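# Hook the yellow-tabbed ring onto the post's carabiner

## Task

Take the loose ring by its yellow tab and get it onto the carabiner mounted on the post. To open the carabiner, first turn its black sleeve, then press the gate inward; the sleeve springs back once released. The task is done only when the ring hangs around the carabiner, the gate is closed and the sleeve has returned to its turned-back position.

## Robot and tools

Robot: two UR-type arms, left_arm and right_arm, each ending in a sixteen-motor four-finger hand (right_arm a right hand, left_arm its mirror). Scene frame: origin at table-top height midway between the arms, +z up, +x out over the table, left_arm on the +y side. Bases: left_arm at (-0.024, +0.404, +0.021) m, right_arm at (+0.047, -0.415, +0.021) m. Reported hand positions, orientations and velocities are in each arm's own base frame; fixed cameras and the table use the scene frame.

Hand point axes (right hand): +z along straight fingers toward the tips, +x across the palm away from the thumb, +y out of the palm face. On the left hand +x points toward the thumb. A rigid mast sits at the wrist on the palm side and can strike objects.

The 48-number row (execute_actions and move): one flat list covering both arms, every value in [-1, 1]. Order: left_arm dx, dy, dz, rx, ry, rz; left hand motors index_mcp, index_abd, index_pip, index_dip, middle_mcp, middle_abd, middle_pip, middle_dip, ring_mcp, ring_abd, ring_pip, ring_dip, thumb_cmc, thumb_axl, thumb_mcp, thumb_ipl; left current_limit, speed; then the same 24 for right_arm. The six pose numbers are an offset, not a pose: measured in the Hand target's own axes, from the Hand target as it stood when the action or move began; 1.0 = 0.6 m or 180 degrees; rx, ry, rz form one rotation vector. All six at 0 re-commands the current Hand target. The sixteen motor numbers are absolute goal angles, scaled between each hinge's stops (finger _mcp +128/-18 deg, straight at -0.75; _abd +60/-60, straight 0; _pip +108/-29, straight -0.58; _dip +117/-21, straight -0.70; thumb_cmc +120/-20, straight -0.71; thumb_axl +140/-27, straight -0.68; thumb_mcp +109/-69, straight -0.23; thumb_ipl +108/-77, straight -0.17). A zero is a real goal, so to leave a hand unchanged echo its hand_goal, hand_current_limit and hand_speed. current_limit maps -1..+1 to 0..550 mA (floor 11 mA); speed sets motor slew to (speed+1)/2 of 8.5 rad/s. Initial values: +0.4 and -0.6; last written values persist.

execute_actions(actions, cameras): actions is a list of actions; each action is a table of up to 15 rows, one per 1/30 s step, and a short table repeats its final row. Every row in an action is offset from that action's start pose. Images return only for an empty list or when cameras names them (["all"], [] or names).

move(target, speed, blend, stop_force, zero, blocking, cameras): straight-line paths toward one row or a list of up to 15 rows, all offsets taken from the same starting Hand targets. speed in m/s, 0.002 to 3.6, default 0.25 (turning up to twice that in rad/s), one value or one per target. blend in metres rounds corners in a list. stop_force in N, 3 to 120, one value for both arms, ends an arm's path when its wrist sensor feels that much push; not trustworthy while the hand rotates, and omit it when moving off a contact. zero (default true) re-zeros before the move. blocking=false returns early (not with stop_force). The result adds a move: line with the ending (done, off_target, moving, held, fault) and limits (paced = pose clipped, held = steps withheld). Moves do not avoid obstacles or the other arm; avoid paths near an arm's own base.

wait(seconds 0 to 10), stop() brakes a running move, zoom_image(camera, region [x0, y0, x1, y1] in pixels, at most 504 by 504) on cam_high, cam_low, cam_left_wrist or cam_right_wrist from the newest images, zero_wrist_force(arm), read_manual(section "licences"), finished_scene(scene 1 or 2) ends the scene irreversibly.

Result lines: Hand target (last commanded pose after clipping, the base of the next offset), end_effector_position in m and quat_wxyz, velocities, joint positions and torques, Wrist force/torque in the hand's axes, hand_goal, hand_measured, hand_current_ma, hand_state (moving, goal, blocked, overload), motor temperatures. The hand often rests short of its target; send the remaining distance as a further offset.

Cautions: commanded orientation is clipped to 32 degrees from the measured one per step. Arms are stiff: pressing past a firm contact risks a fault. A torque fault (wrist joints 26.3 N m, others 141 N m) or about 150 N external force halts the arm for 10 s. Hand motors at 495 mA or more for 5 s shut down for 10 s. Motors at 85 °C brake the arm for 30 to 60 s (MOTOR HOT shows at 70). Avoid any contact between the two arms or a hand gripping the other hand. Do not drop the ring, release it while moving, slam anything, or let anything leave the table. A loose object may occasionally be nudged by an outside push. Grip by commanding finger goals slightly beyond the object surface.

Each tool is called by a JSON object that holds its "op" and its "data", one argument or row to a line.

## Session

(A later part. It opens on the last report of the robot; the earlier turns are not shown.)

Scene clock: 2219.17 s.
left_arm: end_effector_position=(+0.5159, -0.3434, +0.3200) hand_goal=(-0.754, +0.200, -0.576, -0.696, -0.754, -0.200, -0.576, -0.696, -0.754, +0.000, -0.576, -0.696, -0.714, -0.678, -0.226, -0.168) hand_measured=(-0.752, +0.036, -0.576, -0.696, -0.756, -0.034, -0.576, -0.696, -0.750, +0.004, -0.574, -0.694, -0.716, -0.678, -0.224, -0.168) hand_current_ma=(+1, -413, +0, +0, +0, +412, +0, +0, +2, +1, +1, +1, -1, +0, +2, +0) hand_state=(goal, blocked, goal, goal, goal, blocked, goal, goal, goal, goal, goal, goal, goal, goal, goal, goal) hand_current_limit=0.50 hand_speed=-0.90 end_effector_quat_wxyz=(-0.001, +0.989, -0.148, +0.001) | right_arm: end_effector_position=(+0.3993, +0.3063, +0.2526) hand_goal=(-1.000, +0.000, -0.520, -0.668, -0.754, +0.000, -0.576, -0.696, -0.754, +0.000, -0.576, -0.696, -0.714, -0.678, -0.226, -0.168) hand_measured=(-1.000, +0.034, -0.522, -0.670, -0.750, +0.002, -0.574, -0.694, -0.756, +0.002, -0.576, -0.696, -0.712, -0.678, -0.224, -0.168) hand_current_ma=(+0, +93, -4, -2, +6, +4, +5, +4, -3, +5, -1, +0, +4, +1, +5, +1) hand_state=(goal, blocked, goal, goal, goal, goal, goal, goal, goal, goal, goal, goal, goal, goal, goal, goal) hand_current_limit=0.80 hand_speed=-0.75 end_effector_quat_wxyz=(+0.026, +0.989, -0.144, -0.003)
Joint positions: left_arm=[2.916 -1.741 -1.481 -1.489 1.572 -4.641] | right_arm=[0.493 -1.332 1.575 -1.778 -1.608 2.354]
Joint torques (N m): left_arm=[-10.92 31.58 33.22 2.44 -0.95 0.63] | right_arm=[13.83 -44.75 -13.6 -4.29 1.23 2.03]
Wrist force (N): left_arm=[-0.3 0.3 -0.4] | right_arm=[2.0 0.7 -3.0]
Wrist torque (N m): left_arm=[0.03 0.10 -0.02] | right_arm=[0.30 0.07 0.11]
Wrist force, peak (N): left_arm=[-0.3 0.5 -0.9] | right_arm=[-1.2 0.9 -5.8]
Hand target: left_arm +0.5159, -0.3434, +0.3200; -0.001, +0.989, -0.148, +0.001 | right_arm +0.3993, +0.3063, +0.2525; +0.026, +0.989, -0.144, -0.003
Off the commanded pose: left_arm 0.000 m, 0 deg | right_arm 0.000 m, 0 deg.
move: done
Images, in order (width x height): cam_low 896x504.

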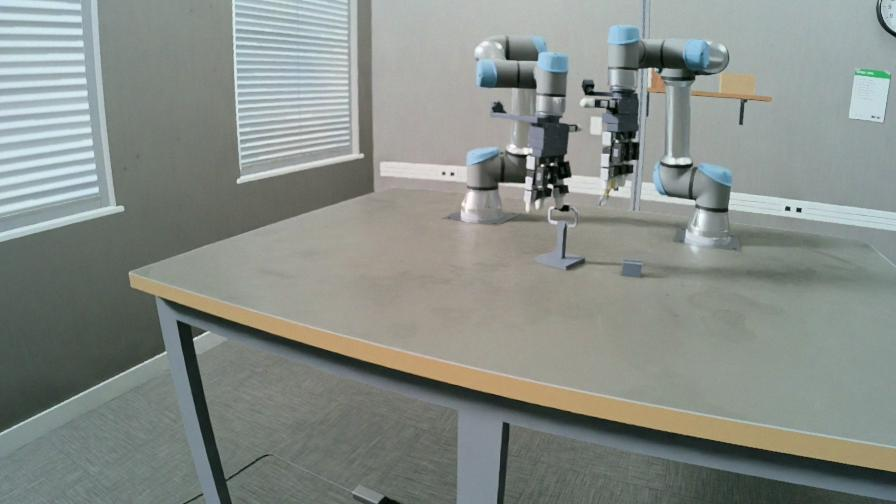

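{"op": "move", "data": {
  "target": [
    [0,0,0,0,0,0,-0.754,0.2,-0.576,-0.696,-0.754,-0.2,-0.576,-0.696,-0.754,0,-0.576,-0.696,-0.714,-0.678,-0.226,-0.168,0.5,-0.9,0,0.0012,-0.0233,0,0,0,-1,0,-0.52,-0.667,-0.754,0.0,-0.576,-0.696,-0.754,0.0,-0.576,-0.696,-0.714,-0.678,-0.226,-0.168,0.8,-0.75],
    [0,0,0,0,0,0,-0.754,0.2,-0.576,-0.696,-0.754,-0.2,-0.576,-0.696,-0.754,0,-0.576,-0.696,-0.714,-0.678,-0.226,-0.168,0.5,-0.9,-0.0408,0.0012,-0.0233,0,0,0,-1,0,-0.52,-0.667,-0.754,0.0,-0.576,-0.696,-0.754,0.0,-0.576,-0.696,-0.714,-0.678,-0.226,-0.168,0.8,-0.75],
    [0,0,0,0,0,0,-0.754,0.2,-0.576,-0.696,-0.754,-0.2,-0.576,-0.696,-0.754,0,-0.576,-0.696,-0.714,-0.678,-0.226,-0.168,0.5,-0.9,-0.0408,0.0004,-0.0075,0,0,0,-1,0,-0.52,-0.667,-0.754,0.0,-0.576,-0.696,-0.754,0.0,-0.576,-0.696,-0.714,-0.678,-0.226,-0.168,0.8,-0.75],
    [0,0,0,0,0,0,-0.754,0.2,-0.576,-0.696,-0.754,-0.2,-0.576,-0.696,-0.754,0,-0.576,-0.696,-0.714,-0.678,-0.226,-0.168,0.5,-0.9,-0.0258,0.0004,-0.0075,0,0,0,-1,0,-0.52,-0.667,-0.754,0.0,-0.576,-0.696,-0.754,0.0,-0.576,-0.696,-0.714,-0.678,-0.226,-0.168,0.8,-0.75],
    [0,0,0,0,0,0,-0.754,0.2,-0.576,-0.696,-0.754,-0.2,-0.576,-0.696,-0.754,0,-0.576,-0.696,-0.714,-0.678,-0.226,-0.168,0.5,-0.9,-0.0142,0.0005,-0.0102,0,0,0,-1,0,-0.52,-0.667,-0.754,0.0,-0.576,-0.696,-0.754,0.0,-0.576,-0.696,-0.714,-0.678,-0.226,-0.168,0.8,-0.75],
    [0,0,0,0,0,0,-0.754,0.2,-0.576,-0.696,-0.754,-0.2,-0.576,-0.696,-0.754,0,-0.576,-0.696,-0.714,-0.678,-0.226,-0.168,0.5,-0.9,-0.01,0.0006,-0.0117,0,0,0,-1,0,-0.52,-0.667,-0.754,0.0,-0.576,-0.696,-0.754,0.0,-0.576,-0.696,-0.714,-0.678,-0.226,-0.168,0.8,-0.75]
  ],
  "cameras": ["cam_low"],
  "speed": 0.02,
  "blend": [0.001,0.001,0.0005,0.0005,0.001,0]
}}

{"op": "zoom_image", "data": {
  "camera": "cam_low",
  "region": [530, 180, 590, 240]
}}

Scene clock: 2291.60 s.
left_arm: end_effector_position=(+0.5159, -0.3434, +0.3200) hand_goal=(-0.754, +0.200, -0.576, -0.696, -0.754, -0.200, -0.576, -0.696, -0.754, +0.000, -0.576, -0.696, -0.714, -0.678, -0.226, -0.168) hand_measured=(-0.752, +0.036, -0.576, -0.696, -0.756, -0.034, -0.576, -0.696, -0.750, +0.004, -0.574, -0.694, -0.716, -0.678, -0.224, -0.168) hand_current_ma=(+1, -413, +0, +0, +0, +412, +0, +0, +2, +1, +1, +1, -1, +0, +2, +0) hand_state=(goal, blocked, goal, goal, goal, blocked, goal, goal, goal, goal, goal, goal, goal, goal, goal, goal) hand_current_limit=0.50 hand_speed=-0.90 end_effector_quat_wxyz=(-0.001, +0.989, -0.148, +0.001) | right_arm: end_effector_position=(+0.3934, +0.3080, +0.2595) hand_goal=(-1.000, +0.000, -0.520, -0.668, -0.754, +0.000, -0.576, -0.696, -0.754, +0.000, -0.576, -0.696, -0.714, -0.678, -0.226, -0.168) hand_measured=(-0.998, -0.080, -0.520, -0.668, -0.750, +0.002, -0.574, -0.694, -0.756, +0.002, -0.576, -0.696, -0.712, -0.678, -0.224, -0.168) hand_current_ma=(+2, -256, +0, -1, +6, +4, +5, +4, -3, +5, -1, +0, +4, +1, +5, +1) hand_state=(goal, blocked, goal, goal, goal, goal, goal, goal, goal, goal, goal, goal, goal, goal, goal, goal) hand_current_limit=0.80 hand_speed=-0.75 end_effector_quat_wxyz=(+0.026, +0.989, -0.144, -0.003)
Joint positions: left_arm=[2.916 -1.741 -1.481 -1.489 1.572 -4.641] | right_arm=[0.501 -1.343 1.571 -1.762 -1.607 2.362]
Joint torques (N m): left_arm=[-10.52 31.65 32.72 2.49 -0.83 0.76] | right_arm=[-12.05 -18.93 -28.38 -0.7 -2.08 -1.55]
Wrist force (N): left_arm=[-0.2 0.4 -0.6] | right_arm=[-2.5 1.4 -2.7]
Wrist torque (N m): left_arm=[0.07 0.08 0.00] | right_arm=[0.27 -0.50 -0.28]
Wrist force, peak (N): left_arm=[-0.4 0.1 -0.9] | right_arm=[-3.5 1.0 -5.0]
Hand target: left_arm +0.5159, -0.3434, +0.3200; -0.001, +0.989, -0.148, +0.001 | right_arm +0.3935, +0.3080, +0.2595; +0.026, +0.989, -0.144, -0.003
Off the commanded pose: left_arm 0.000 m, 0 deg | right_arm 0.000 m, 0 deg.
move: done
Images, in order (width x height): cam_low 896x504.

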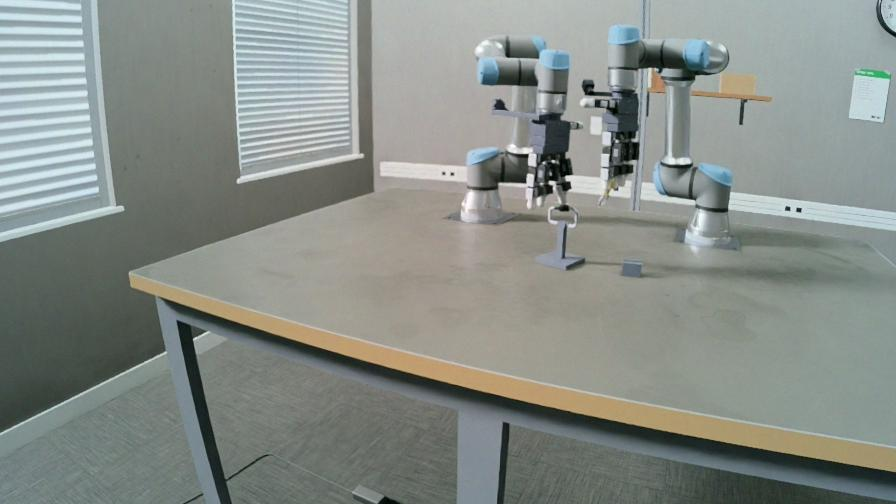

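Scaled by 8.400 from the camera's 896x504 image, which has a finer 1280x720 frame.

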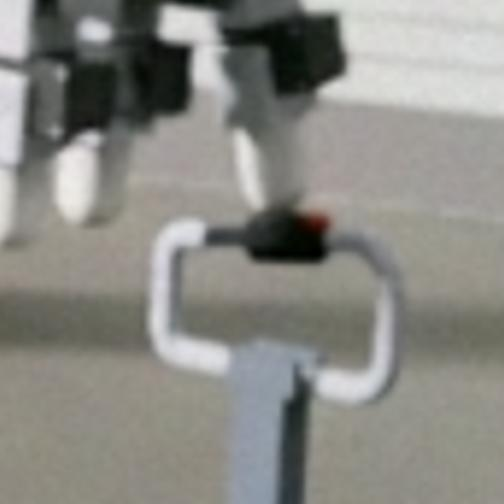

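{"op": "move", "data": {
  "target": [
    [0,0,0,0,0,0,-0.754,0.2,-0.576,-0.696,-0.754,-0.2,-0.576,-0.696,-0.754,0,-0.576,-0.696,-0.714,-0.678,-0.226,-0.168,0.5,-0.9,0.0042,0.0,0.0003,0,0,0,-1,0,-0.52,-0.667,-0.754,0.0,-0.576,-0.696,-0.754,0.0,-0.576,-0.696,-0.714,-0.678,-0.226,-0.168,0.8,-0.75],
    [0,0,0,0,0,0,-0.754,0.2,-0.576,-0.696,-0.754,-0.2,-0.576,-0.696,-0.754,0,-0.576,-0.696,-0.714,-0.678,-0.226,-0.168,0.5,-0.9,0.0075,0.0,0.0018,0,0,0,-1,0,-0.52,-0.667,-0.754,0.0,-0.576,-0.696,-0.754,0.0,-0.576,-0.696,-0.714,-0.678,-0.226,-0.168,0.8,-0.75],
    [0,0,0,0,0,0,-0.754,0.2,-0.576,-0.696,-0.754,-0.2,-0.576,-0.696,-0.754,0,-0.576,-0.696,-0.714,-0.678,-0.226,-0.168,0.5,-0.9,0.0075,0.0,0.0033,0,0,0,-1,0,-0.52,-0.667,-0.754,0.0,-0.576,-0.696,-0.754,0.0,-0.576,-0.696,-0.714,-0.678,-0.226,-0.168,0.8,-0.75]
  ],
  "cameras": ["cam_low"],
  "speed": 0.015,
  "blend": [0.0005,0.0005,0]
}}

{"op": "zoom_image", "data": {
  "camera": "cam_low",
  "region": [530, 180, 590, 240]
}}

Scene clock: 2311.37 s.
left_arm: end_effector_position=(+0.5159, -0.3434, +0.3200) hand_goal=(-0.754, +0.200, -0.576, -0.696, -0.754, -0.200, -0.576, -0.696, -0.754, +0.000, -0.576, -0.696, -0.714, -0.678, -0.226, -0.168) hand_measured=(-0.752, +0.036, -0.576, -0.696, -0.756, -0.034, -0.576, -0.696, -0.750, +0.004, -0.574, -0.694, -0.716, -0.678, -0.224, -0.168) hand_current_ma=(+1, -413, +0, +0, +0, +412, +0, +0, +2, +1, +1, +1, -1, +0, +2, +0) hand_state=(goal, blocked, goal, goal, goal, blocked, goal, goal, goal, goal, goal, goal, goal, goal, goal, goal) hand_current_limit=0.50 hand_speed=-0.90 end_effector_quat_wxyz=(-0.001, +0.989, -0.148, +0.001) | right_arm: end_effector_position=(+0.3978, +0.3067, +0.2578) hand_goal=(-1.000, +0.000, -0.520, -0.668, -0.754, +0.000, -0.576, -0.696, -0.754, +0.000, -0.576, -0.696, -0.714, -0.678, -0.226, -0.168) hand_measured=(-1.000, -0.080, -0.524, -0.668, -0.750, +0.002, -0.574, -0.694, -0.756, +0.002, -0.576, -0.696, -0.712, -0.678, -0.224, -0.168) hand_current_ma=(+0, -256, -8, -1, +6, +4, +5, +4, -3, +5, -1, +0, +4, +1, +5, +1) hand_state=(goal, blocked, goal, goal, goal, goal, goal, goal, goal, goal, goal, goal, goal, goal, goal, goal) hand_current_limit=0.80 hand_speed=-0.75 end_effector_quat_wxyz=(+0.025, +0.989, -0.144, -0.003)
Joint positions: left_arm=[2.916 -1.741 -1.481 -1.489 1.572 -4.641] | right_arm=[0.495 -1.337 1.567 -1.766 -1.608 2.356]
Joint torques (N m): left_arm=[-10.83 31.46 32.31 2.46 -0.89 0.91] | right_arm=[-13.41 -11.78 -12.57 -5.18 -2.16 -1.54]
Wrist force (N): left_arm=[-0.1 0.3 -0.5] | right_arm=[-2.1 3.5 -14.6]
Wrist torque (N m): left_arm=[0.05 0.08 -0.01] | right_arm=[1.38 -0.73 -0.27]
Wrist force, peak (N): left_arm=[-0.7 0.2 -0.7] | right_arm=[-2.1 3.5 -14.6]
Hand target: left_arm +0.5159, -0.3434, +0.3200; -0.001, +0.989, -0.148, +0.001 | right_arm +0.3978, +0.3066, +0.2575; +0.026, +0.989, -0.144, -0.003
Off the commanded pose: left_arm 0.000 m, 0 deg | right_arm 0.000 m, 0 deg.
move: done
Images, in order (width x height): cam_low 896x504.

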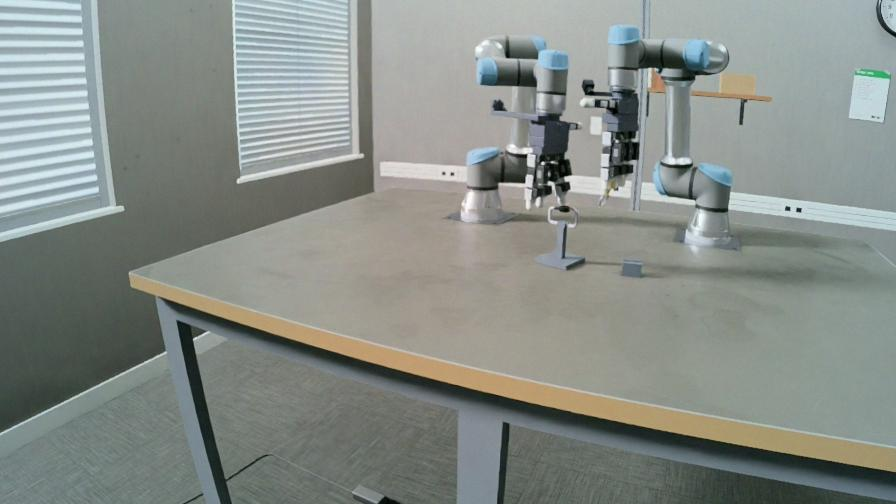

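Scaled by 8.400 from the camera's 896x504 image, which has a finer 1280x720 frame.

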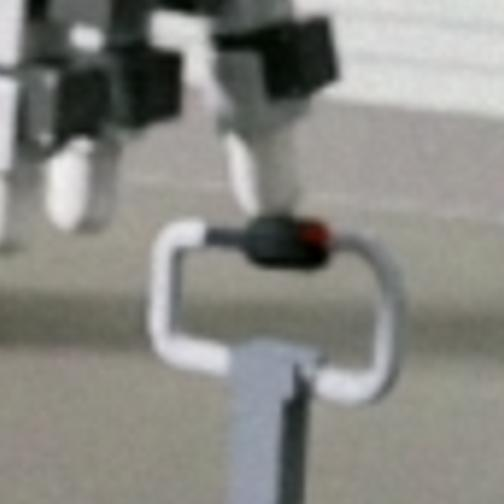

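{"op": "move", "data": {
  "target": [
    [0,0,0,0,0,0,-0.754,0.2,-0.576,-0.696,-0.754,-0.2,-0.576,-0.696,-0.754,0,-0.576,-0.696,-0.714,-0.678,-0.226,-0.168,0.5,-0.9,0.0058,0.0,0.0,0,0,0,-1,0,-0.52,-0.667,-0.754,0.0,-0.576,-0.696,-0.754,0.0,-0.576,-0.696,-0.714,-0.678,-0.226,-0.168,0.8,-0.75],
    [0,0,0,0,0,0,-0.754,0.2,-0.576,-0.696,-0.754,-0.2,-0.576,-0.696,-0.754,0,-0.576,-0.696,-0.714,-0.678,-0.226,-0.168,0.5,-0.9,-0.0042,0.0,0.005,0,0,0,-1,0,-0.52,-0.667,-0.754,0.0,-0.576,-0.696,-0.754,0.0,-0.576,-0.696,-0.714,-0.678,-0.226,-0.168,0.8,-0.75]
  ],
  "cameras": ["cam_low"],
  "speed": 0.01,
  "blend": [0.0005,0]
}}

{"op": "zoom_image", "data": {
  "camera": "cam_low",
  "region": [530, 180, 590, 240]
}}

Scene clock: 2332.03 s.
left_arm: end_effector_position=(+0.5159, -0.3434, +0.3200) hand_goal=(-0.754, +0.200, -0.576, -0.696, -0.754, -0.200, -0.576, -0.696, -0.754, +0.000, -0.576, -0.696, -0.714, -0.678, -0.226, -0.168) hand_measured=(-0.752, +0.036, -0.576, -0.696, -0.756, -0.034, -0.576, -0.696, -0.750, +0.004, -0.574, -0.694, -0.716, -0.678, -0.224, -0.168) hand_current_ma=(+1, -413, +0, +0, +0, +412, +0, +0, +2, +1, +1, +1, -1, +0, +2, +0) hand_state=(goal, blocked, goal, goal, goal, blocked, goal, goal, goal, goal, goal, goal, goal, goal, goal, goal) hand_current_limit=0.50 hand_speed=-0.90 end_effector_quat_wxyz=(-0.001, +0.989, -0.148, +0.001) | right_arm: end_effector_position=(+0.3955, +0.3072, +0.2546) hand_goal=(-1.000, +0.000, -0.520, -0.668, -0.754, +0.000, -0.576, -0.696, -0.754, +0.000, -0.576, -0.696, -0.714, -0.678, -0.226, -0.168) hand_measured=(-1.000, -0.042, -0.534, -0.674, -0.750, +0.002, -0.574, -0.694, -0.756, +0.002, -0.576, -0.696, -0.712, -0.678, -0.224, -0.168) hand_current_ma=(+0, -115, -40, -11, +6, +4, +5, +4, -3, +5, -1, +0, +4, +1, +5, +1) hand_state=(goal, blocked, goal, goal, goal, goal, goal, goal, goal, goal, goal, goal, goal, goal, goal, goal) hand_current_limit=0.80 hand_speed=-0.75 end_effector_quat_wxyz=(+0.026, +0.989, -0.144, -0.003)
Joint positions: left_arm=[2.916 -1.741 -1.481 -1.489 1.572 -4.641] | right_arm=[0.498 -1.338 1.577 -1.774 -1.608 2.359]
Joint torques (N m): left_arm=[-11.06 32.27 32.35 2.53 -0.88 0.93] | right_arm=[12.07 -41.97 -13.47 -4.56 1.34 1.95]
Wrist force (N): left_arm=[-0.3 0.4 -0.3] | right_arm=[-0.8 0.4 -7.4]
Wrist torque (N m): left_arm=[0.03 0.11 -0.02] | right_arm=[0.72 -0.29 -0.17]
Wrist force, peak (N): left_arm=[-0.5 0.6 -0.8] | right_arm=[-1.7 4.1 -20.3]
Hand target: left_arm +0.5159, -0.3434, +0.3200; -0.001, +0.989, -0.148, +0.001 | right_arm +0.3954, +0.3072, +0.2545; +0.026, +0.989, -0.144, -0.003
Off the commanded pose: left_arm 0.000 m, 0 deg | right_arm 0.000 m, 0 deg.
move: done
Images, in order (width x height): cam_low 896x504.

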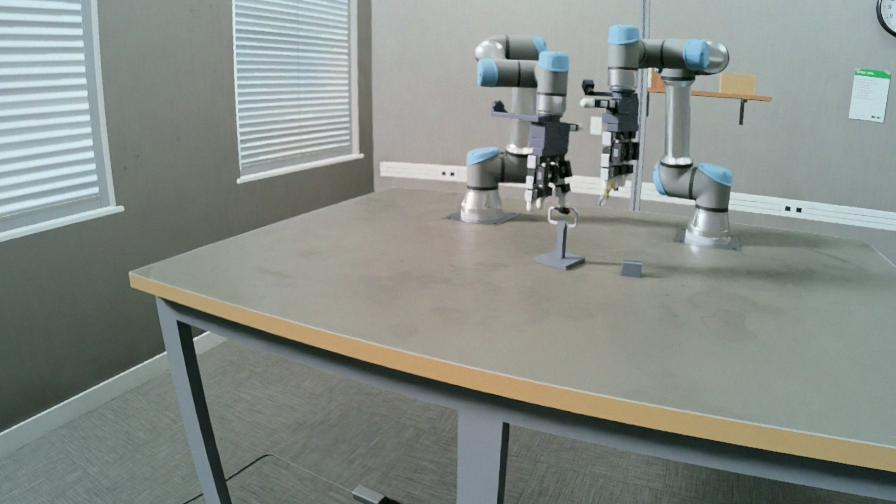

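Scaled by 8.400 from the camera's 896x504 image, which has a finer 1280x720 frame.

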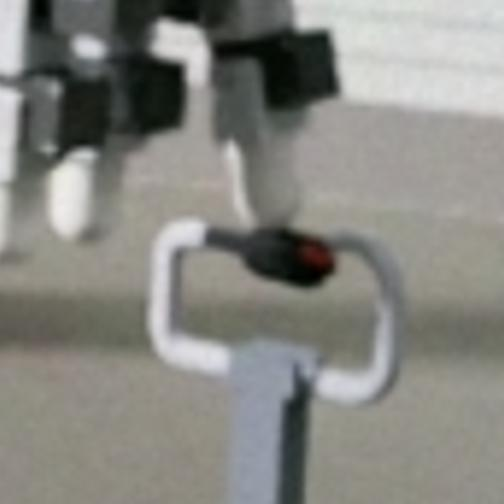

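{"op": "move", "data": {
  "target": [0,0,0,0,0,0,-0.754,0.2,-0.576,-0.696,-0.754,-0.2,-0.576,-0.696,-0.754,0,-0.576,-0.696,-0.714,-0.678,-0.226,-0.168,0.5,-0.9,-0.0067,0.0,0.0075,0,0,0,-1,0,-0.52,-0.667,-0.754,0.0,-0.576,-0.696,-0.754,0.0,-0.576,-0.696,-0.714,-0.678,-0.226,-0.168,0.8,-0.75],
  "cameras": ["cam_low"],
  "speed": 0.01
}}

{"op": "zoom_image", "data": {
  "camera": "cam_low",
  "region": [530, 180, 590, 240]
}}

Scene clock: 2340.93 s.
left_arm: end_effector_position=(+0.5159, -0.3434, +0.3200) hand_goal=(-0.754, +0.200, -0.576, -0.696, -0.754, -0.200, -0.576, -0.696, -0.754, +0.000, -0.576, -0.696, -0.714, -0.678, -0.226, -0.168) hand_measured=(-0.752, +0.036, -0.576, -0.696, -0.756, -0.034, -0.576, -0.696, -0.750, +0.004, -0.574, -0.694, -0.716, -0.678, -0.224, -0.168) hand_current_ma=(+1, -413, +0, +0, +0, +412, +0, +0, +2, +1, +1, +1, -1, +0, +2, +0) hand_state=(goal, blocked, goal, goal, goal, blocked, goal, goal, goal, goal, goal, goal, goal, goal, goal, goal) hand_current_limit=0.50 hand_speed=-0.90 end_effector_quat_wxyz=(-0.001, +0.989, -0.148, +0.001) | right_arm: end_effector_position=(+0.3915, +0.3081, +0.2502) hand_goal=(-1.000, +0.000, -0.520, -0.668, -0.754, +0.000, -0.576, -0.696, -0.754, +0.000, -0.576, -0.696, -0.714, -0.678, -0.226, -0.168) hand_measured=(-1.000, -0.010, -0.544, -0.676, -0.750, +0.002, -0.574, -0.694, -0.756, +0.002, -0.576, -0.696, -0.712, -0.678, -0.224, -0.168) hand_current_ma=(+0, -23, -70, -19, +6, +4, +5, +4, -3, +5, -1, +0, +4, +1, +5, +1) hand_state=(goal, goal, blocked, goal, goal, goal, goal, goal, goal, goal, goal, goal, goal, goal, goal, goal) hand_current_limit=0.80 hand_speed=-0.75 end_effector_quat_wxyz=(+0.026, +0.989, -0.144, -0.003)
Joint positions: left_arm=[2.916 -1.741 -1.481 -1.489 1.572 -4.641] | right_arm=[0.503 -1.341 1.593 -1.786 -1.607 2.364]
Joint torques (N m): left_arm=[-11.13 32.21 32.29 2.47 -0.92 0.95] | right_arm=[10.83 -40.97 -11.8 -4.3 0.99 1.87]
Wrist force (N): left_arm=[-0.2 0.1 -0.6] | right_arm=[-0.4 0.0 -9.4]
Wrist torque (N m): left_arm=[0.03 0.08 0.00] | right_arm=[0.94 -0.27 -0.12]
Wrist force, peak (N): left_arm=[-0.6 0.3 -0.9] | right_arm=[-0.5 0.0 -9.7]
Hand target: left_arm +0.5159, -0.3434, +0.3200; -0.001, +0.989, -0.148, +0.001 | right_arm +0.3915, +0.3081, +0.2501; +0.026, +0.989, -0.144, -0.003
Off the commanded pose: left_arm 0.000 m, 0 deg | right_arm 0.000 m, 0 deg.
move: done
Images, in order (width x height): cam_low 896x504.

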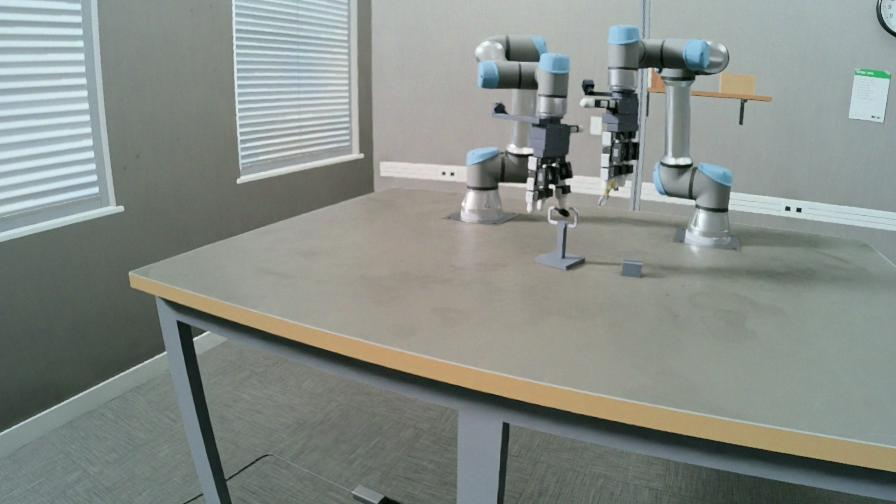

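Scaled by 8.400 from the camera's 896x504 image, which has a finer 1280x720 frame.

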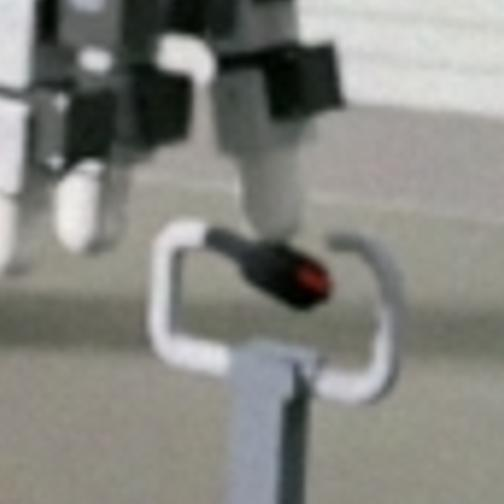

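{"op": "move", "data": {
  "target": [0,0,0,0,0,0,-0.754,0.2,-0.576,-0.696,-0.754,-0.2,-0.576,-0.696,-0.754,0,-0.576,-0.696,-0.714,-0.678,-0.226,-0.168,0.5,-0.9,-0.0025,0.0,0.0075,0,0,0,-1,0,-0.52,-0.667,-0.754,0.0,-0.576,-0.696,-0.754,0.0,-0.576,-0.696,-0.714,-0.678,-0.226,-0.168,0.8,-0.75],
  "cameras": ["cam_low"],
  "speed": 0.01
}}

{"op": "zoom_image", "data": {
  "camera": "cam_low",
  "region": [530, 180, 590, 240]
}}

Scene clock: 2476.60 s.
left_arm: end_effector_position=(+0.5159, -0.3434, +0.3200) hand_goal=(-0.754, +0.200, -0.576, -0.696, -0.754, -0.200, -0.576, -0.696, -0.754, +0.000, -0.576, -0.696, -0.714, -0.678, -0.226, -0.168) hand_measured=(-0.752, +0.036, -0.576, -0.696, -0.756, -0.034, -0.576, -0.696, -0.750, +0.004, -0.574, -0.694, -0.716, -0.678, -0.224, -0.168) hand_current_ma=(+1, -413, +0, +0, +0, +412, +0, +0, +2, +1, +1, +1, -1, +0, +2, +0) hand_state=(goal, blocked, goal, goal, goal, blocked, goal, goal, goal, goal, goal, goal, goal, goal, goal, goal) hand_current_limit=0.50 hand_speed=-0.90 end_effector_quat_wxyz=(-0.001, +0.989, -0.148, +0.001) | right_arm: end_effector_position=(+0.3900, +0.3083, +0.2457) hand_goal=(-1.000, +0.000, -0.520, -0.668, -0.754, +0.000, -0.576, -0.696, -0.754, +0.000, -0.576, -0.696, -0.714, -0.678, -0.226, -0.168) hand_measured=(-1.000, -0.006, -0.548, -0.676, -0.750, +0.002, -0.574, -0.694, -0.756, +0.002, -0.576, -0.696, -0.712, -0.678, -0.224, -0.168) hand_current_ma=(+0, -12, -88, -22, +6, +4, +5, +4, -3, +5, -1, +0, +4, +1, +5, +1) hand_state=(goal, goal, blocked, goal, goal, goal, goal, goal, goal, goal, goal, goal, goal, goal, goal, goal) hand_current_limit=0.80 hand_speed=-0.75 end_effector_quat_wxyz=(+0.026, +0.989, -0.144, -0.003)
Joint positions: left_arm=[2.916 -1.741 -1.481 -1.489 1.572 -4.641] | right_arm=[0.504 -1.341 1.604 -1.798 -1.607 2.365]
Joint torques (N m): left_arm=[-10.7 32.49 32.3 2.53 -0.87 1.06] | right_arm=[12.06 -13.14 -11.85 -3.98 0.98 1.99]
Wrist force (N): left_arm=[-0.1 0.4 -0.5] | right_arm=[-0.1 0.5 -10.8]
Wrist torque (N m): left_arm=[0.06 0.08 -0.01] | right_arm=[1.21 -0.36 -0.14]
Wrist force, peak (N): left_arm=[-0.3 0.7 -0.7] | right_arm=[-0.6 0.1 -12.1]
Hand target: left_arm +0.5159, -0.3434, +0.3200; -0.001, +0.989, -0.148, +0.001 | right_arm +0.3900, +0.3083, +0.2456; +0.026, +0.989, -0.144, -0.003
Off the commanded pose: left_arm 0.000 m, 0 deg | right_arm 0.000 m, 0 deg.
move: done
Images, in order (width x height): cam_low 896x504.

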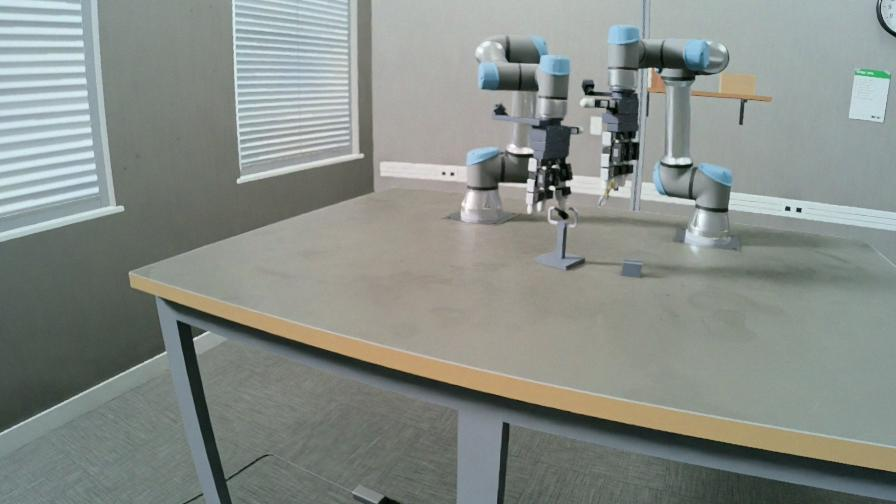

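Scaled by 8.400 from the camera's 896x504 image, which has a finer 1280x720 frame.

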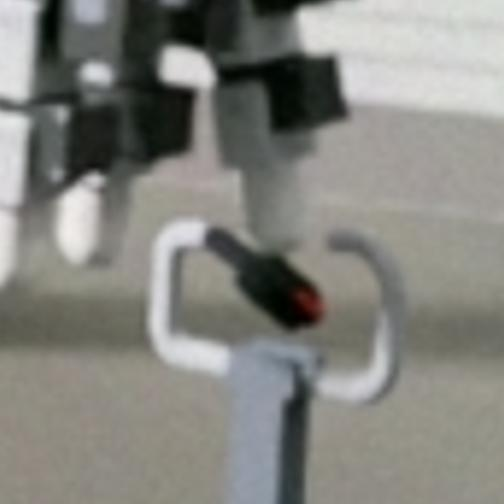

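{"op": "execute_actions", "data": {
  "actions": [],
  "cameras": ["cam_left_wrist","cam_high","cam_right_wrist"]
}}

{"op": "zoom_image", "data": {
  "camera": "cam_left_wrist",
  "region": [290, 20, 400, 130]
}}

{"op": "zoom_image", "data": {
  "camera": "cam_high",
  "region": [400, 180, 540, 300]
}}

Scene clock: 2534.57 s.
left_arm: end_effector_position=(+0.5159, -0.3434, +0.3200) hand_goal=(-0.754, +0.200, -0.576, -0.696, -0.754, -0.200, -0.576, -0.696, -0.754, +0.000, -0.576, -0.696, -0.714, -0.678, -0.226, -0.168) hand_measured=(-0.752, +0.036, -0.576, -0.696, -0.756, -0.034, -0.576, -0.696, -0.750, +0.004, -0.574, -0.694, -0.716, -0.678, -0.224, -0.168) hand_current_ma=(+1, -413, +0, +0, +0, +412, +0, +0, +2, +1, +1, +1, -1, +0, +2, +0) hand_state=(goal, blocked, goal, goal, goal, blocked, goal, goal, goal, goal, goal, goal, goal, goal, goal, goal) hand_current_limit=0.50 hand_speed=-0.90 end_effector_quat_wxyz=(-0.001, +0.989, -0.148, +0.001) | right_arm: end_effector_position=(+0.3900, +0.3083, +0.2456) hand_goal=(-1.000, +0.000, -0.520, -0.668, -0.754, +0.000, -0.576, -0.696, -0.754, +0.000, -0.576, -0.696, -0.714, -0.678, -0.226, -0.168) hand_measured=(-1.000, -0.006, -0.548, -0.676, -0.750, +0.002, -0.574, -0.694, -0.756, +0.002, -0.576, -0.696, -0.712, -0.678, -0.224, -0.168) hand_current_ma=(+0, -12, -88, -22, +6, +4, +5, +4, -3, +5, -1, +0, +4, +1, +5, +1) hand_state=(goal, goal, blocked, goal, goal, goal, goal, goal, goal, goal, goal, goal, goal, goal, goal, goal) hand_current_limit=0.80 hand_speed=-0.75 end_effector_quat_wxyz=(+0.026, +0.989, -0.144, -0.003)
Joint positions: left_arm=[2.916 -1.741 -1.481 -1.489 1.572 -4.641] | right_arm=[0.504 -1.341 1.604 -1.798 -1.607 2.365]
Joint velocities: within noise
Joint torques (N m): left_arm=[-10.75 32.86 32.55 2.55 -0.92 1.07] | right_arm=[11.72 -13.79 -11.03 -4.2 -0.27 1.98]
Motor temperatures (°C): left_arm=[37 33 30 36 38 46] | right_arm=[32 31 31 38 40 35]
Wrist force (N): left_arm=[-0.3 0.0 -0.7] | right_arm=[-0.5 0.0 -12.3]
Wrist torque (N m): left_arm=[0.01 0.10 -0.02] | right_arm=[1.22 -0.37 -0.14]
Wrist force, peak (N): left_arm=[-0.4 0.0 -0.9] | right_arm=[-0.7 -0.1 -12.4]
Hand target: left_arm +0.5159, -0.3434, +0.3200; -0.001, +0.989, -0.148, +0.001 | right_arm +0.3900, +0.3083, +0.2456; +0.026, +0.989, -0.144, -0.003
Off the commanded pose: left_arm 0.000 m, 0 deg | right_arm 0.000 m, 0 deg.
Images, in order (width x height): cam_high 896x504, cam_left_wrist 672x504, cam_right_wrist 672x504.

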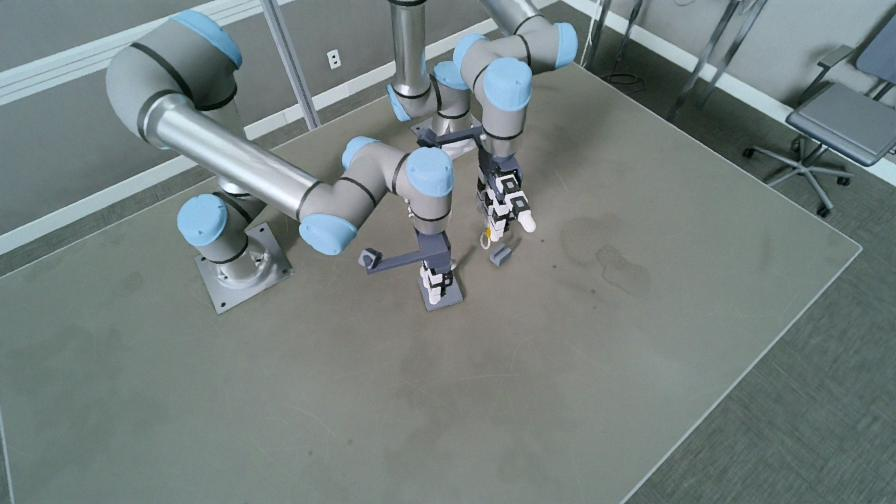

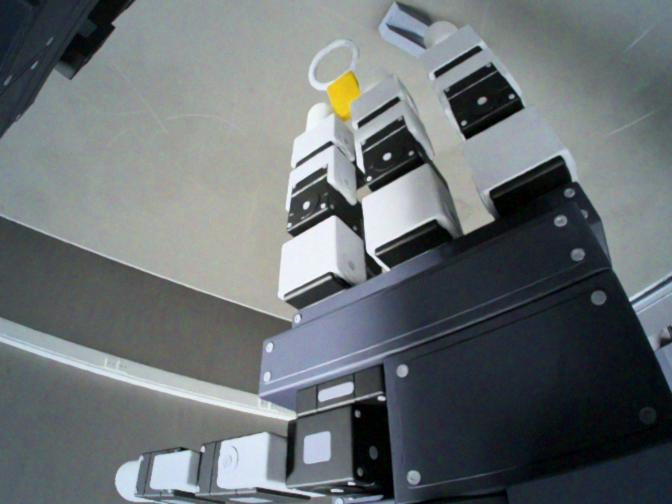

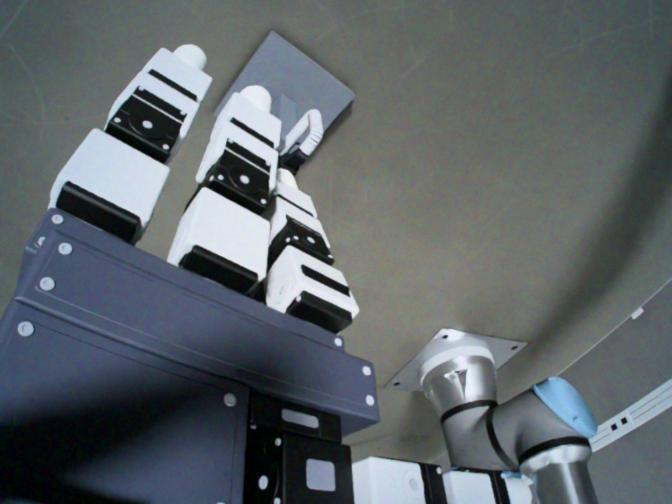

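Scaled by 4.582 from the camera's 672x504 image, which has a finer 960x720 frame.

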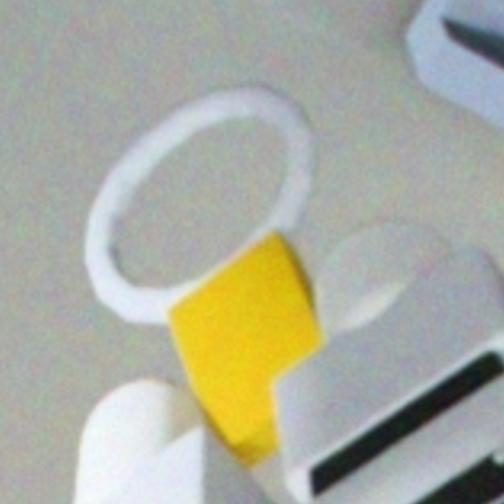

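Scaled by 3.600 from the camera's 896x504 image, which has a finer 1280x720 frame.

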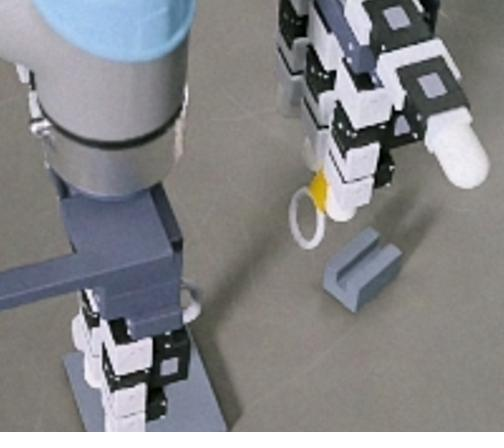

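{"op": "move", "data": {
  "target": [-0.006,0.0585,-0.03,-0.1222,0,0,-0.754,0.2,-0.576,-0.696,-0.754,-0.2,-0.576,-0.696,-0.754,0,-0.576,-0.696,-0.714,-0.678,-0.226,-0.168,0.5,-0.9,0,0,0,0,0,0,-1,0,-0.52,-0.667,-0.754,0.0,-0.576,-0.696,-0.754,0.0,-0.576,-0.696,-0.714,-0.678,-0.226,-0.168,0.8,-0.75],
  "cameras": ["cam_low","cam_high","cam_left_wrist"],
  "speed": 0.08
}}

{"op": "zoom_image", "data": {
  "camera": "cam_low",
  "region": [530, 180, 590, 240]
}}

{"op": "zoom_image", "data": {
  "camera": "cam_left_wrist",
  "region": [290, 10, 410, 130]
}}

Scene clock: 2625.07 s.
left_arm: end_effector_position=(+0.5022, -0.3759, +0.3379) hand_goal=(-0.754, +0.200, -0.576, -0.696, -0.754, -0.200, -0.576, -0.696, -0.754, +0.000, -0.576, -0.696, -0.714, -0.678, -0.226, -0.168) hand_measured=(-0.754, +0.036, -0.576, -0.696, -0.760, -0.034, -0.578, -0.696, -0.754, +0.004, -0.574, -0.694, -0.716, -0.678, -0.224, -0.168) hand_current_ma=(+0, -413, +0, +0, -5, +412, -1, +0, +0, +1, +1, +1, -1, +0, +2, +0) hand_state=(goal, blocked, goal, goal, goal, blocked, goal, goal, goal, goal, goal, goal, goal, goal, goal, goal) hand_current_limit=0.50 hand_speed=-0.90 end_effector_quat_wxyz=(+0.188, +0.971, -0.145, -0.028) end_effector_velocity=(+0.000, -0.001, +0.001) end_effector_angular_velocity=(-0.005, +0.001, +0.000) | right_arm: end_effector_position=(+0.3900, +0.3083, +0.2456) hand_goal=(-1.000, +0.000, -0.520, -0.668, -0.754, +0.000, -0.576, -0.696, -0.754, +0.000, -0.576, -0.696, -0.714, -0.678, -0.226, -0.168) hand_measured=(-1.000, -0.006, -0.548, -0.676, -0.750, +0.002, -0.574, -0.694, -0.756, +0.002, -0.576, -0.696, -0.712, -0.678, -0.224, -0.168) hand_current_ma=(+0, -12, -88, -22, +6, +4, +5, +4, -3, +5, -1, +0, +4, +1, +5, +1) hand_state=(goal, goal, blocked, goal, goal, goal, goal, goal, goal, goal, goal, goal, goal, goal, goal, goal) hand_current_limit=0.80 hand_speed=-0.75 end_effector_quat_wxyz=(+0.026, +0.989, -0.144, -0.003)
Joint positions: left_arm=[2.997 -1.726 -1.562 -1.484 1.193 -4.55] | right_arm=[0.504 -1.341 1.604 -1.798 -1.607 2.365]
Joint velocities: left_arm=[0 0 -0.001 0 -0.005 0] | right_arm=[within noise]
Joint torques (N m): left_arm=[13.15 39.43 9.42 4.53 -2.72 2.27] | right_arm=[12.8 -15.98 -11.67 -4.29 -0.88 2.13]
Wrist force (N): left_arm=[0.0 0.0 -0.4] | right_arm=[-0.3 0.6 -11.5]
Wrist torque (N m): left_arm=[0.06 0.05 -0.13] | right_arm=[1.25 -0.36 -0.14]
Wrist force, peak (N): left_arm=[-0.4 0.7 -0.8] | right_arm=[-0.6 0.0 -12.5]
Hand target: left_arm +0.5022, -0.3759, +0.3379; +0.188, +0.971, -0.145, -0.028 | right_arm +0.3900, +0.3083, +0.2456; +0.026, +0.989, -0.144, -0.003
Off the commanded pose: left_arm 0.000 m, 0 deg | right_arm 0.000 m, 0 deg.
move: done
Images, in order (width x height): cam_high 896x504, cam_low 896x504, cam_left_wrist 672x504.

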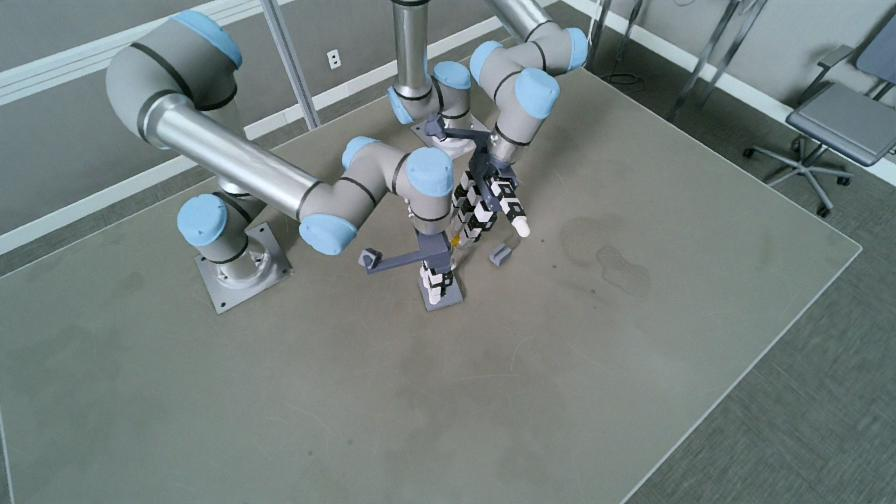

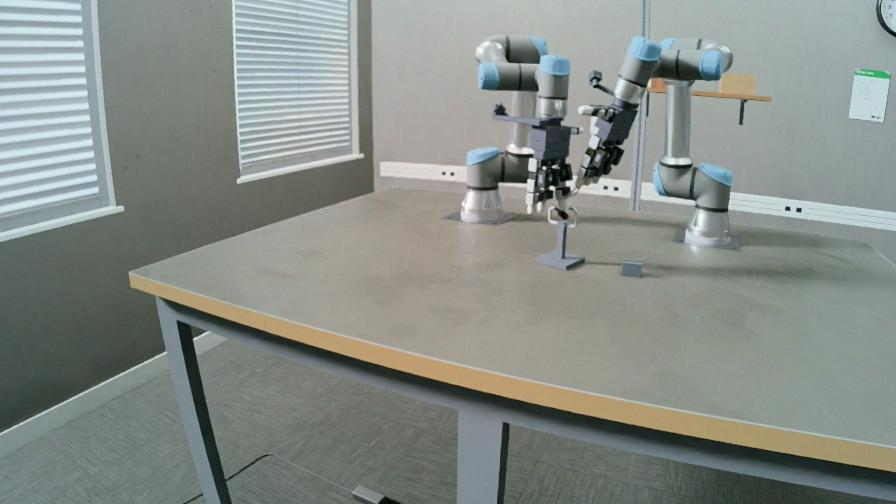

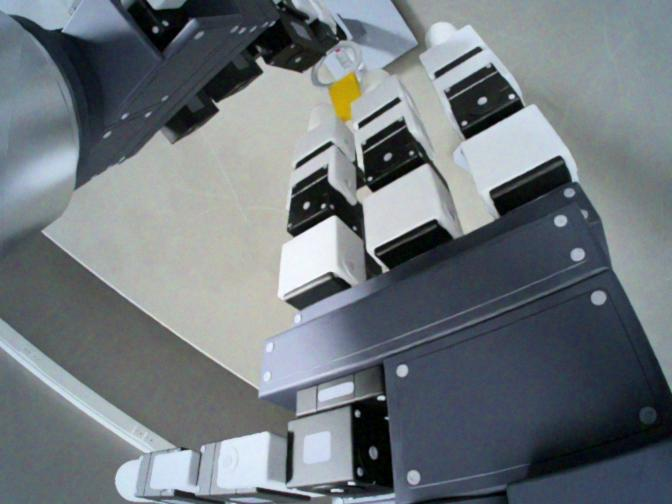

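Scaled by 8.400 from the camera's 896x504 image, which has a finer 1280x720 frame.

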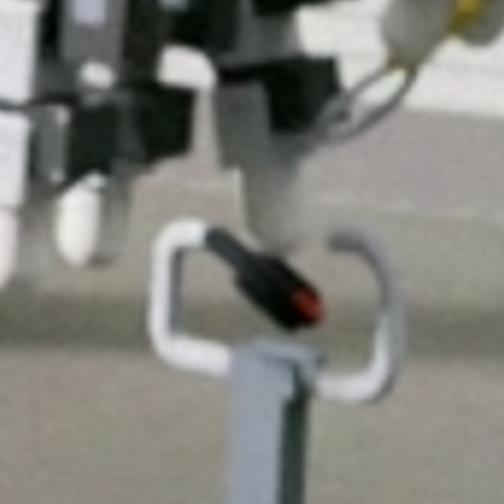

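Scaled by 4.200 from the camera's 672x504 image, which has a finer 960x720 frame.

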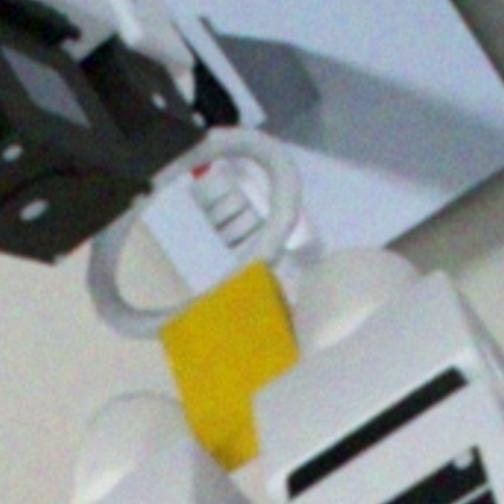

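{"op": "move", "data": {
  "target": [
    [0,-0.0062,-0.0025,0,0,0,-0.754,0.2,-0.576,-0.696,-0.754,-0.2,-0.576,-0.696,-0.754,0,-0.576,-0.696,-0.714,-0.678,-0.226,-0.168,0.5,-0.9,0,0,0,0,0,0,-1,0,-0.52,-0.667,-0.754,0.0,-0.576,-0.696,-0.754,0.0,-0.576,-0.696,-0.714,-0.678,-0.226,-0.168,0.8,-0.75],
    [0,-0.0187,0.0284,0,0,0,-0.754,0.2,-0.576,-0.696,-0.754,-0.2,-0.576,-0.696,-0.754,0,-0.576,-0.696,-0.714,-0.678,-0.226,-0.168,0.5,-0.9,0,0,0,0,0,0,-1,0,-0.52,-0.667,-0.754,0.0,-0.576,-0.696,-0.754,0.0,-0.576,-0.696,-0.714,-0.678,-0.226,-0.168,0.8,-0.75]
  ],
  "cameras": ["cam_low","cam_left_wrist"],
  "speed": 0.03,
  "blend": [0.001,0]
}}

{"op": "zoom_image", "data": {
  "camera": "cam_low",
  "region": [530, 180, 590, 240]
}}

{"op": "zoom_image", "data": {
  "camera": "cam_left_wrist",
  "region": [290, 10, 410, 130]
}}

Scene clock: 2666.13 s.
left_arm: end_effector_position=(+0.5034, -0.3720, +0.3180) hand_goal=(-0.754, +0.200, -0.576, -0.696, -0.754, -0.200, -0.576, -0.696, -0.754, +0.000, -0.576, -0.696, -0.714, -0.678, -0.226, -0.168) hand_measured=(-0.754, +0.036, -0.576, -0.696, -0.760, -0.034, -0.578, -0.696, -0.754, +0.004, -0.574, -0.694, -0.716, -0.678, -0.224, -0.168) hand_current_ma=(+0, -412, +0, +0, -5, +412, -1, +0, +0, +1, +1, +1, -1, +0, +2, +0) hand_state=(goal, blocked, goal, goal, goal, blocked, goal, goal, goal, goal, goal, goal, goal, goal, goal, goal) hand_current_limit=0.50 hand_speed=-0.90 end_effector_quat_wxyz=(+0.188, +0.971, -0.145, -0.028) | right_arm: end_effector_position=(+0.3900, +0.3083, +0.2456) hand_goal=(-1.000, +0.000, -0.520, -0.668, -0.754, +0.000, -0.576, -0.696, -0.754, +0.000, -0.576, -0.696, -0.714, -0.678, -0.226, -0.168) hand_measured=(-1.000, -0.006, -0.548, -0.676, -0.750, +0.002, -0.574, -0.694, -0.756, +0.002, -0.576, -0.696, -0.712, -0.678, -0.224, -0.168) hand_current_ma=(+0, -12, -88, -22, +6, +4, +5, +4, -3, +5, -1, +0, +4, +1, +5, +1) hand_state=(goal, goal, blocked, goal, goal, goal, goal, goal, goal, goal, goal, goal, goal, goal, goal, goal) hand_current_limit=0.80 hand_speed=-0.75 end_effector_quat_wxyz=(+0.026, +0.989, -0.144, -0.003)
Joint positions: left_arm=[3.004 -1.734 -1.604 -1.437 1.193 -4.542] | right_arm=[0.504 -1.341 1.604 -1.798 -1.607 2.365]
Joint torques (N m): left_arm=[12.84 24.97 7.98 4.57 -0.12 1.18] | right_arm=[12.83 -18.15 -10.65 -4.16 -0.83 1.91]
Wrist force (N): left_arm=[0.0 0.0 -0.3] | right_arm=[-0.4 0.2 -11.3]
Wrist torque (N m): left_arm=[0.03 0.05 -0.14] | right_arm=[1.20 -0.35 -0.15]
Wrist force, peak (N): left_arm=[-0.1 0.1 -1.0] | right_arm=[-0.7 0.1 -12.4]
Hand target: left_arm +0.5034, -0.3721, +0.3179; +0.188, +0.971, -0.145, -0.028 | right_arm +0.3900, +0.3083, +0.2456; +0.026, +0.989, -0.144, -0.003
Off the commanded pose: left_arm 0.000 m, 0 deg | right_arm 0.000 m, 0 deg.
move: done
Images, in order (width x height): cam_low 896x504, cam_left_wrist 672x504.

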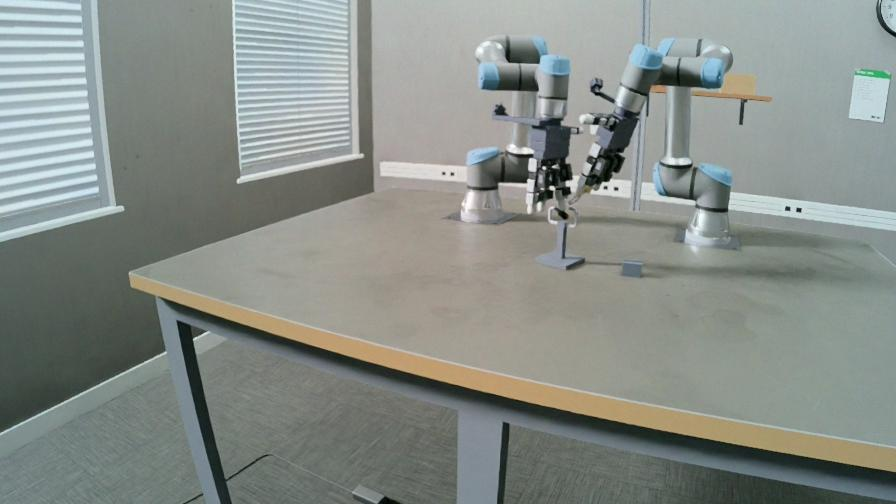

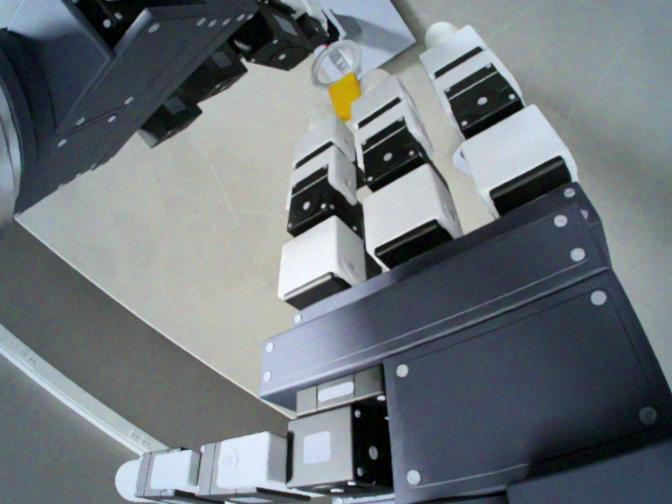

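Scaled by 8.400 from the camera's 896x504 image, which has a finer 1280x720 frame.

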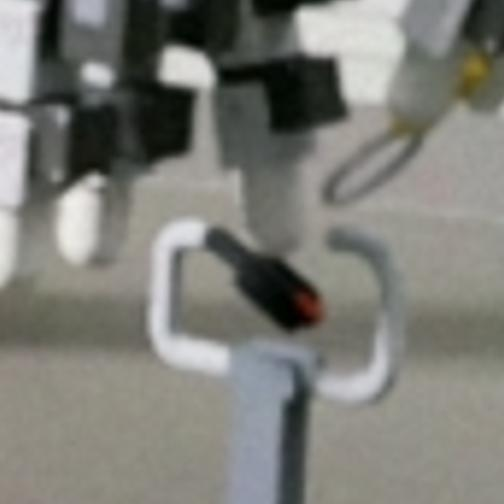

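Scaled by 4.200 from the camera's 672x504 image, which has a finer 960x720 frame.

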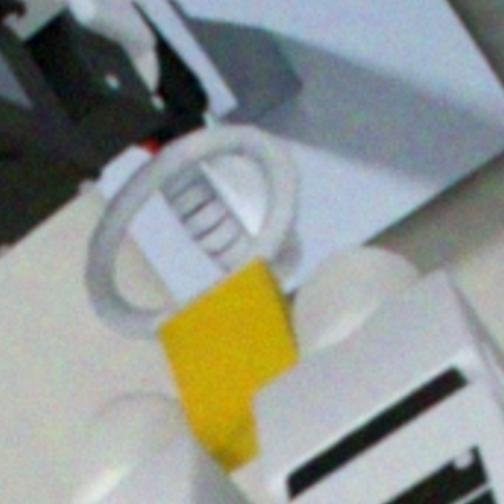

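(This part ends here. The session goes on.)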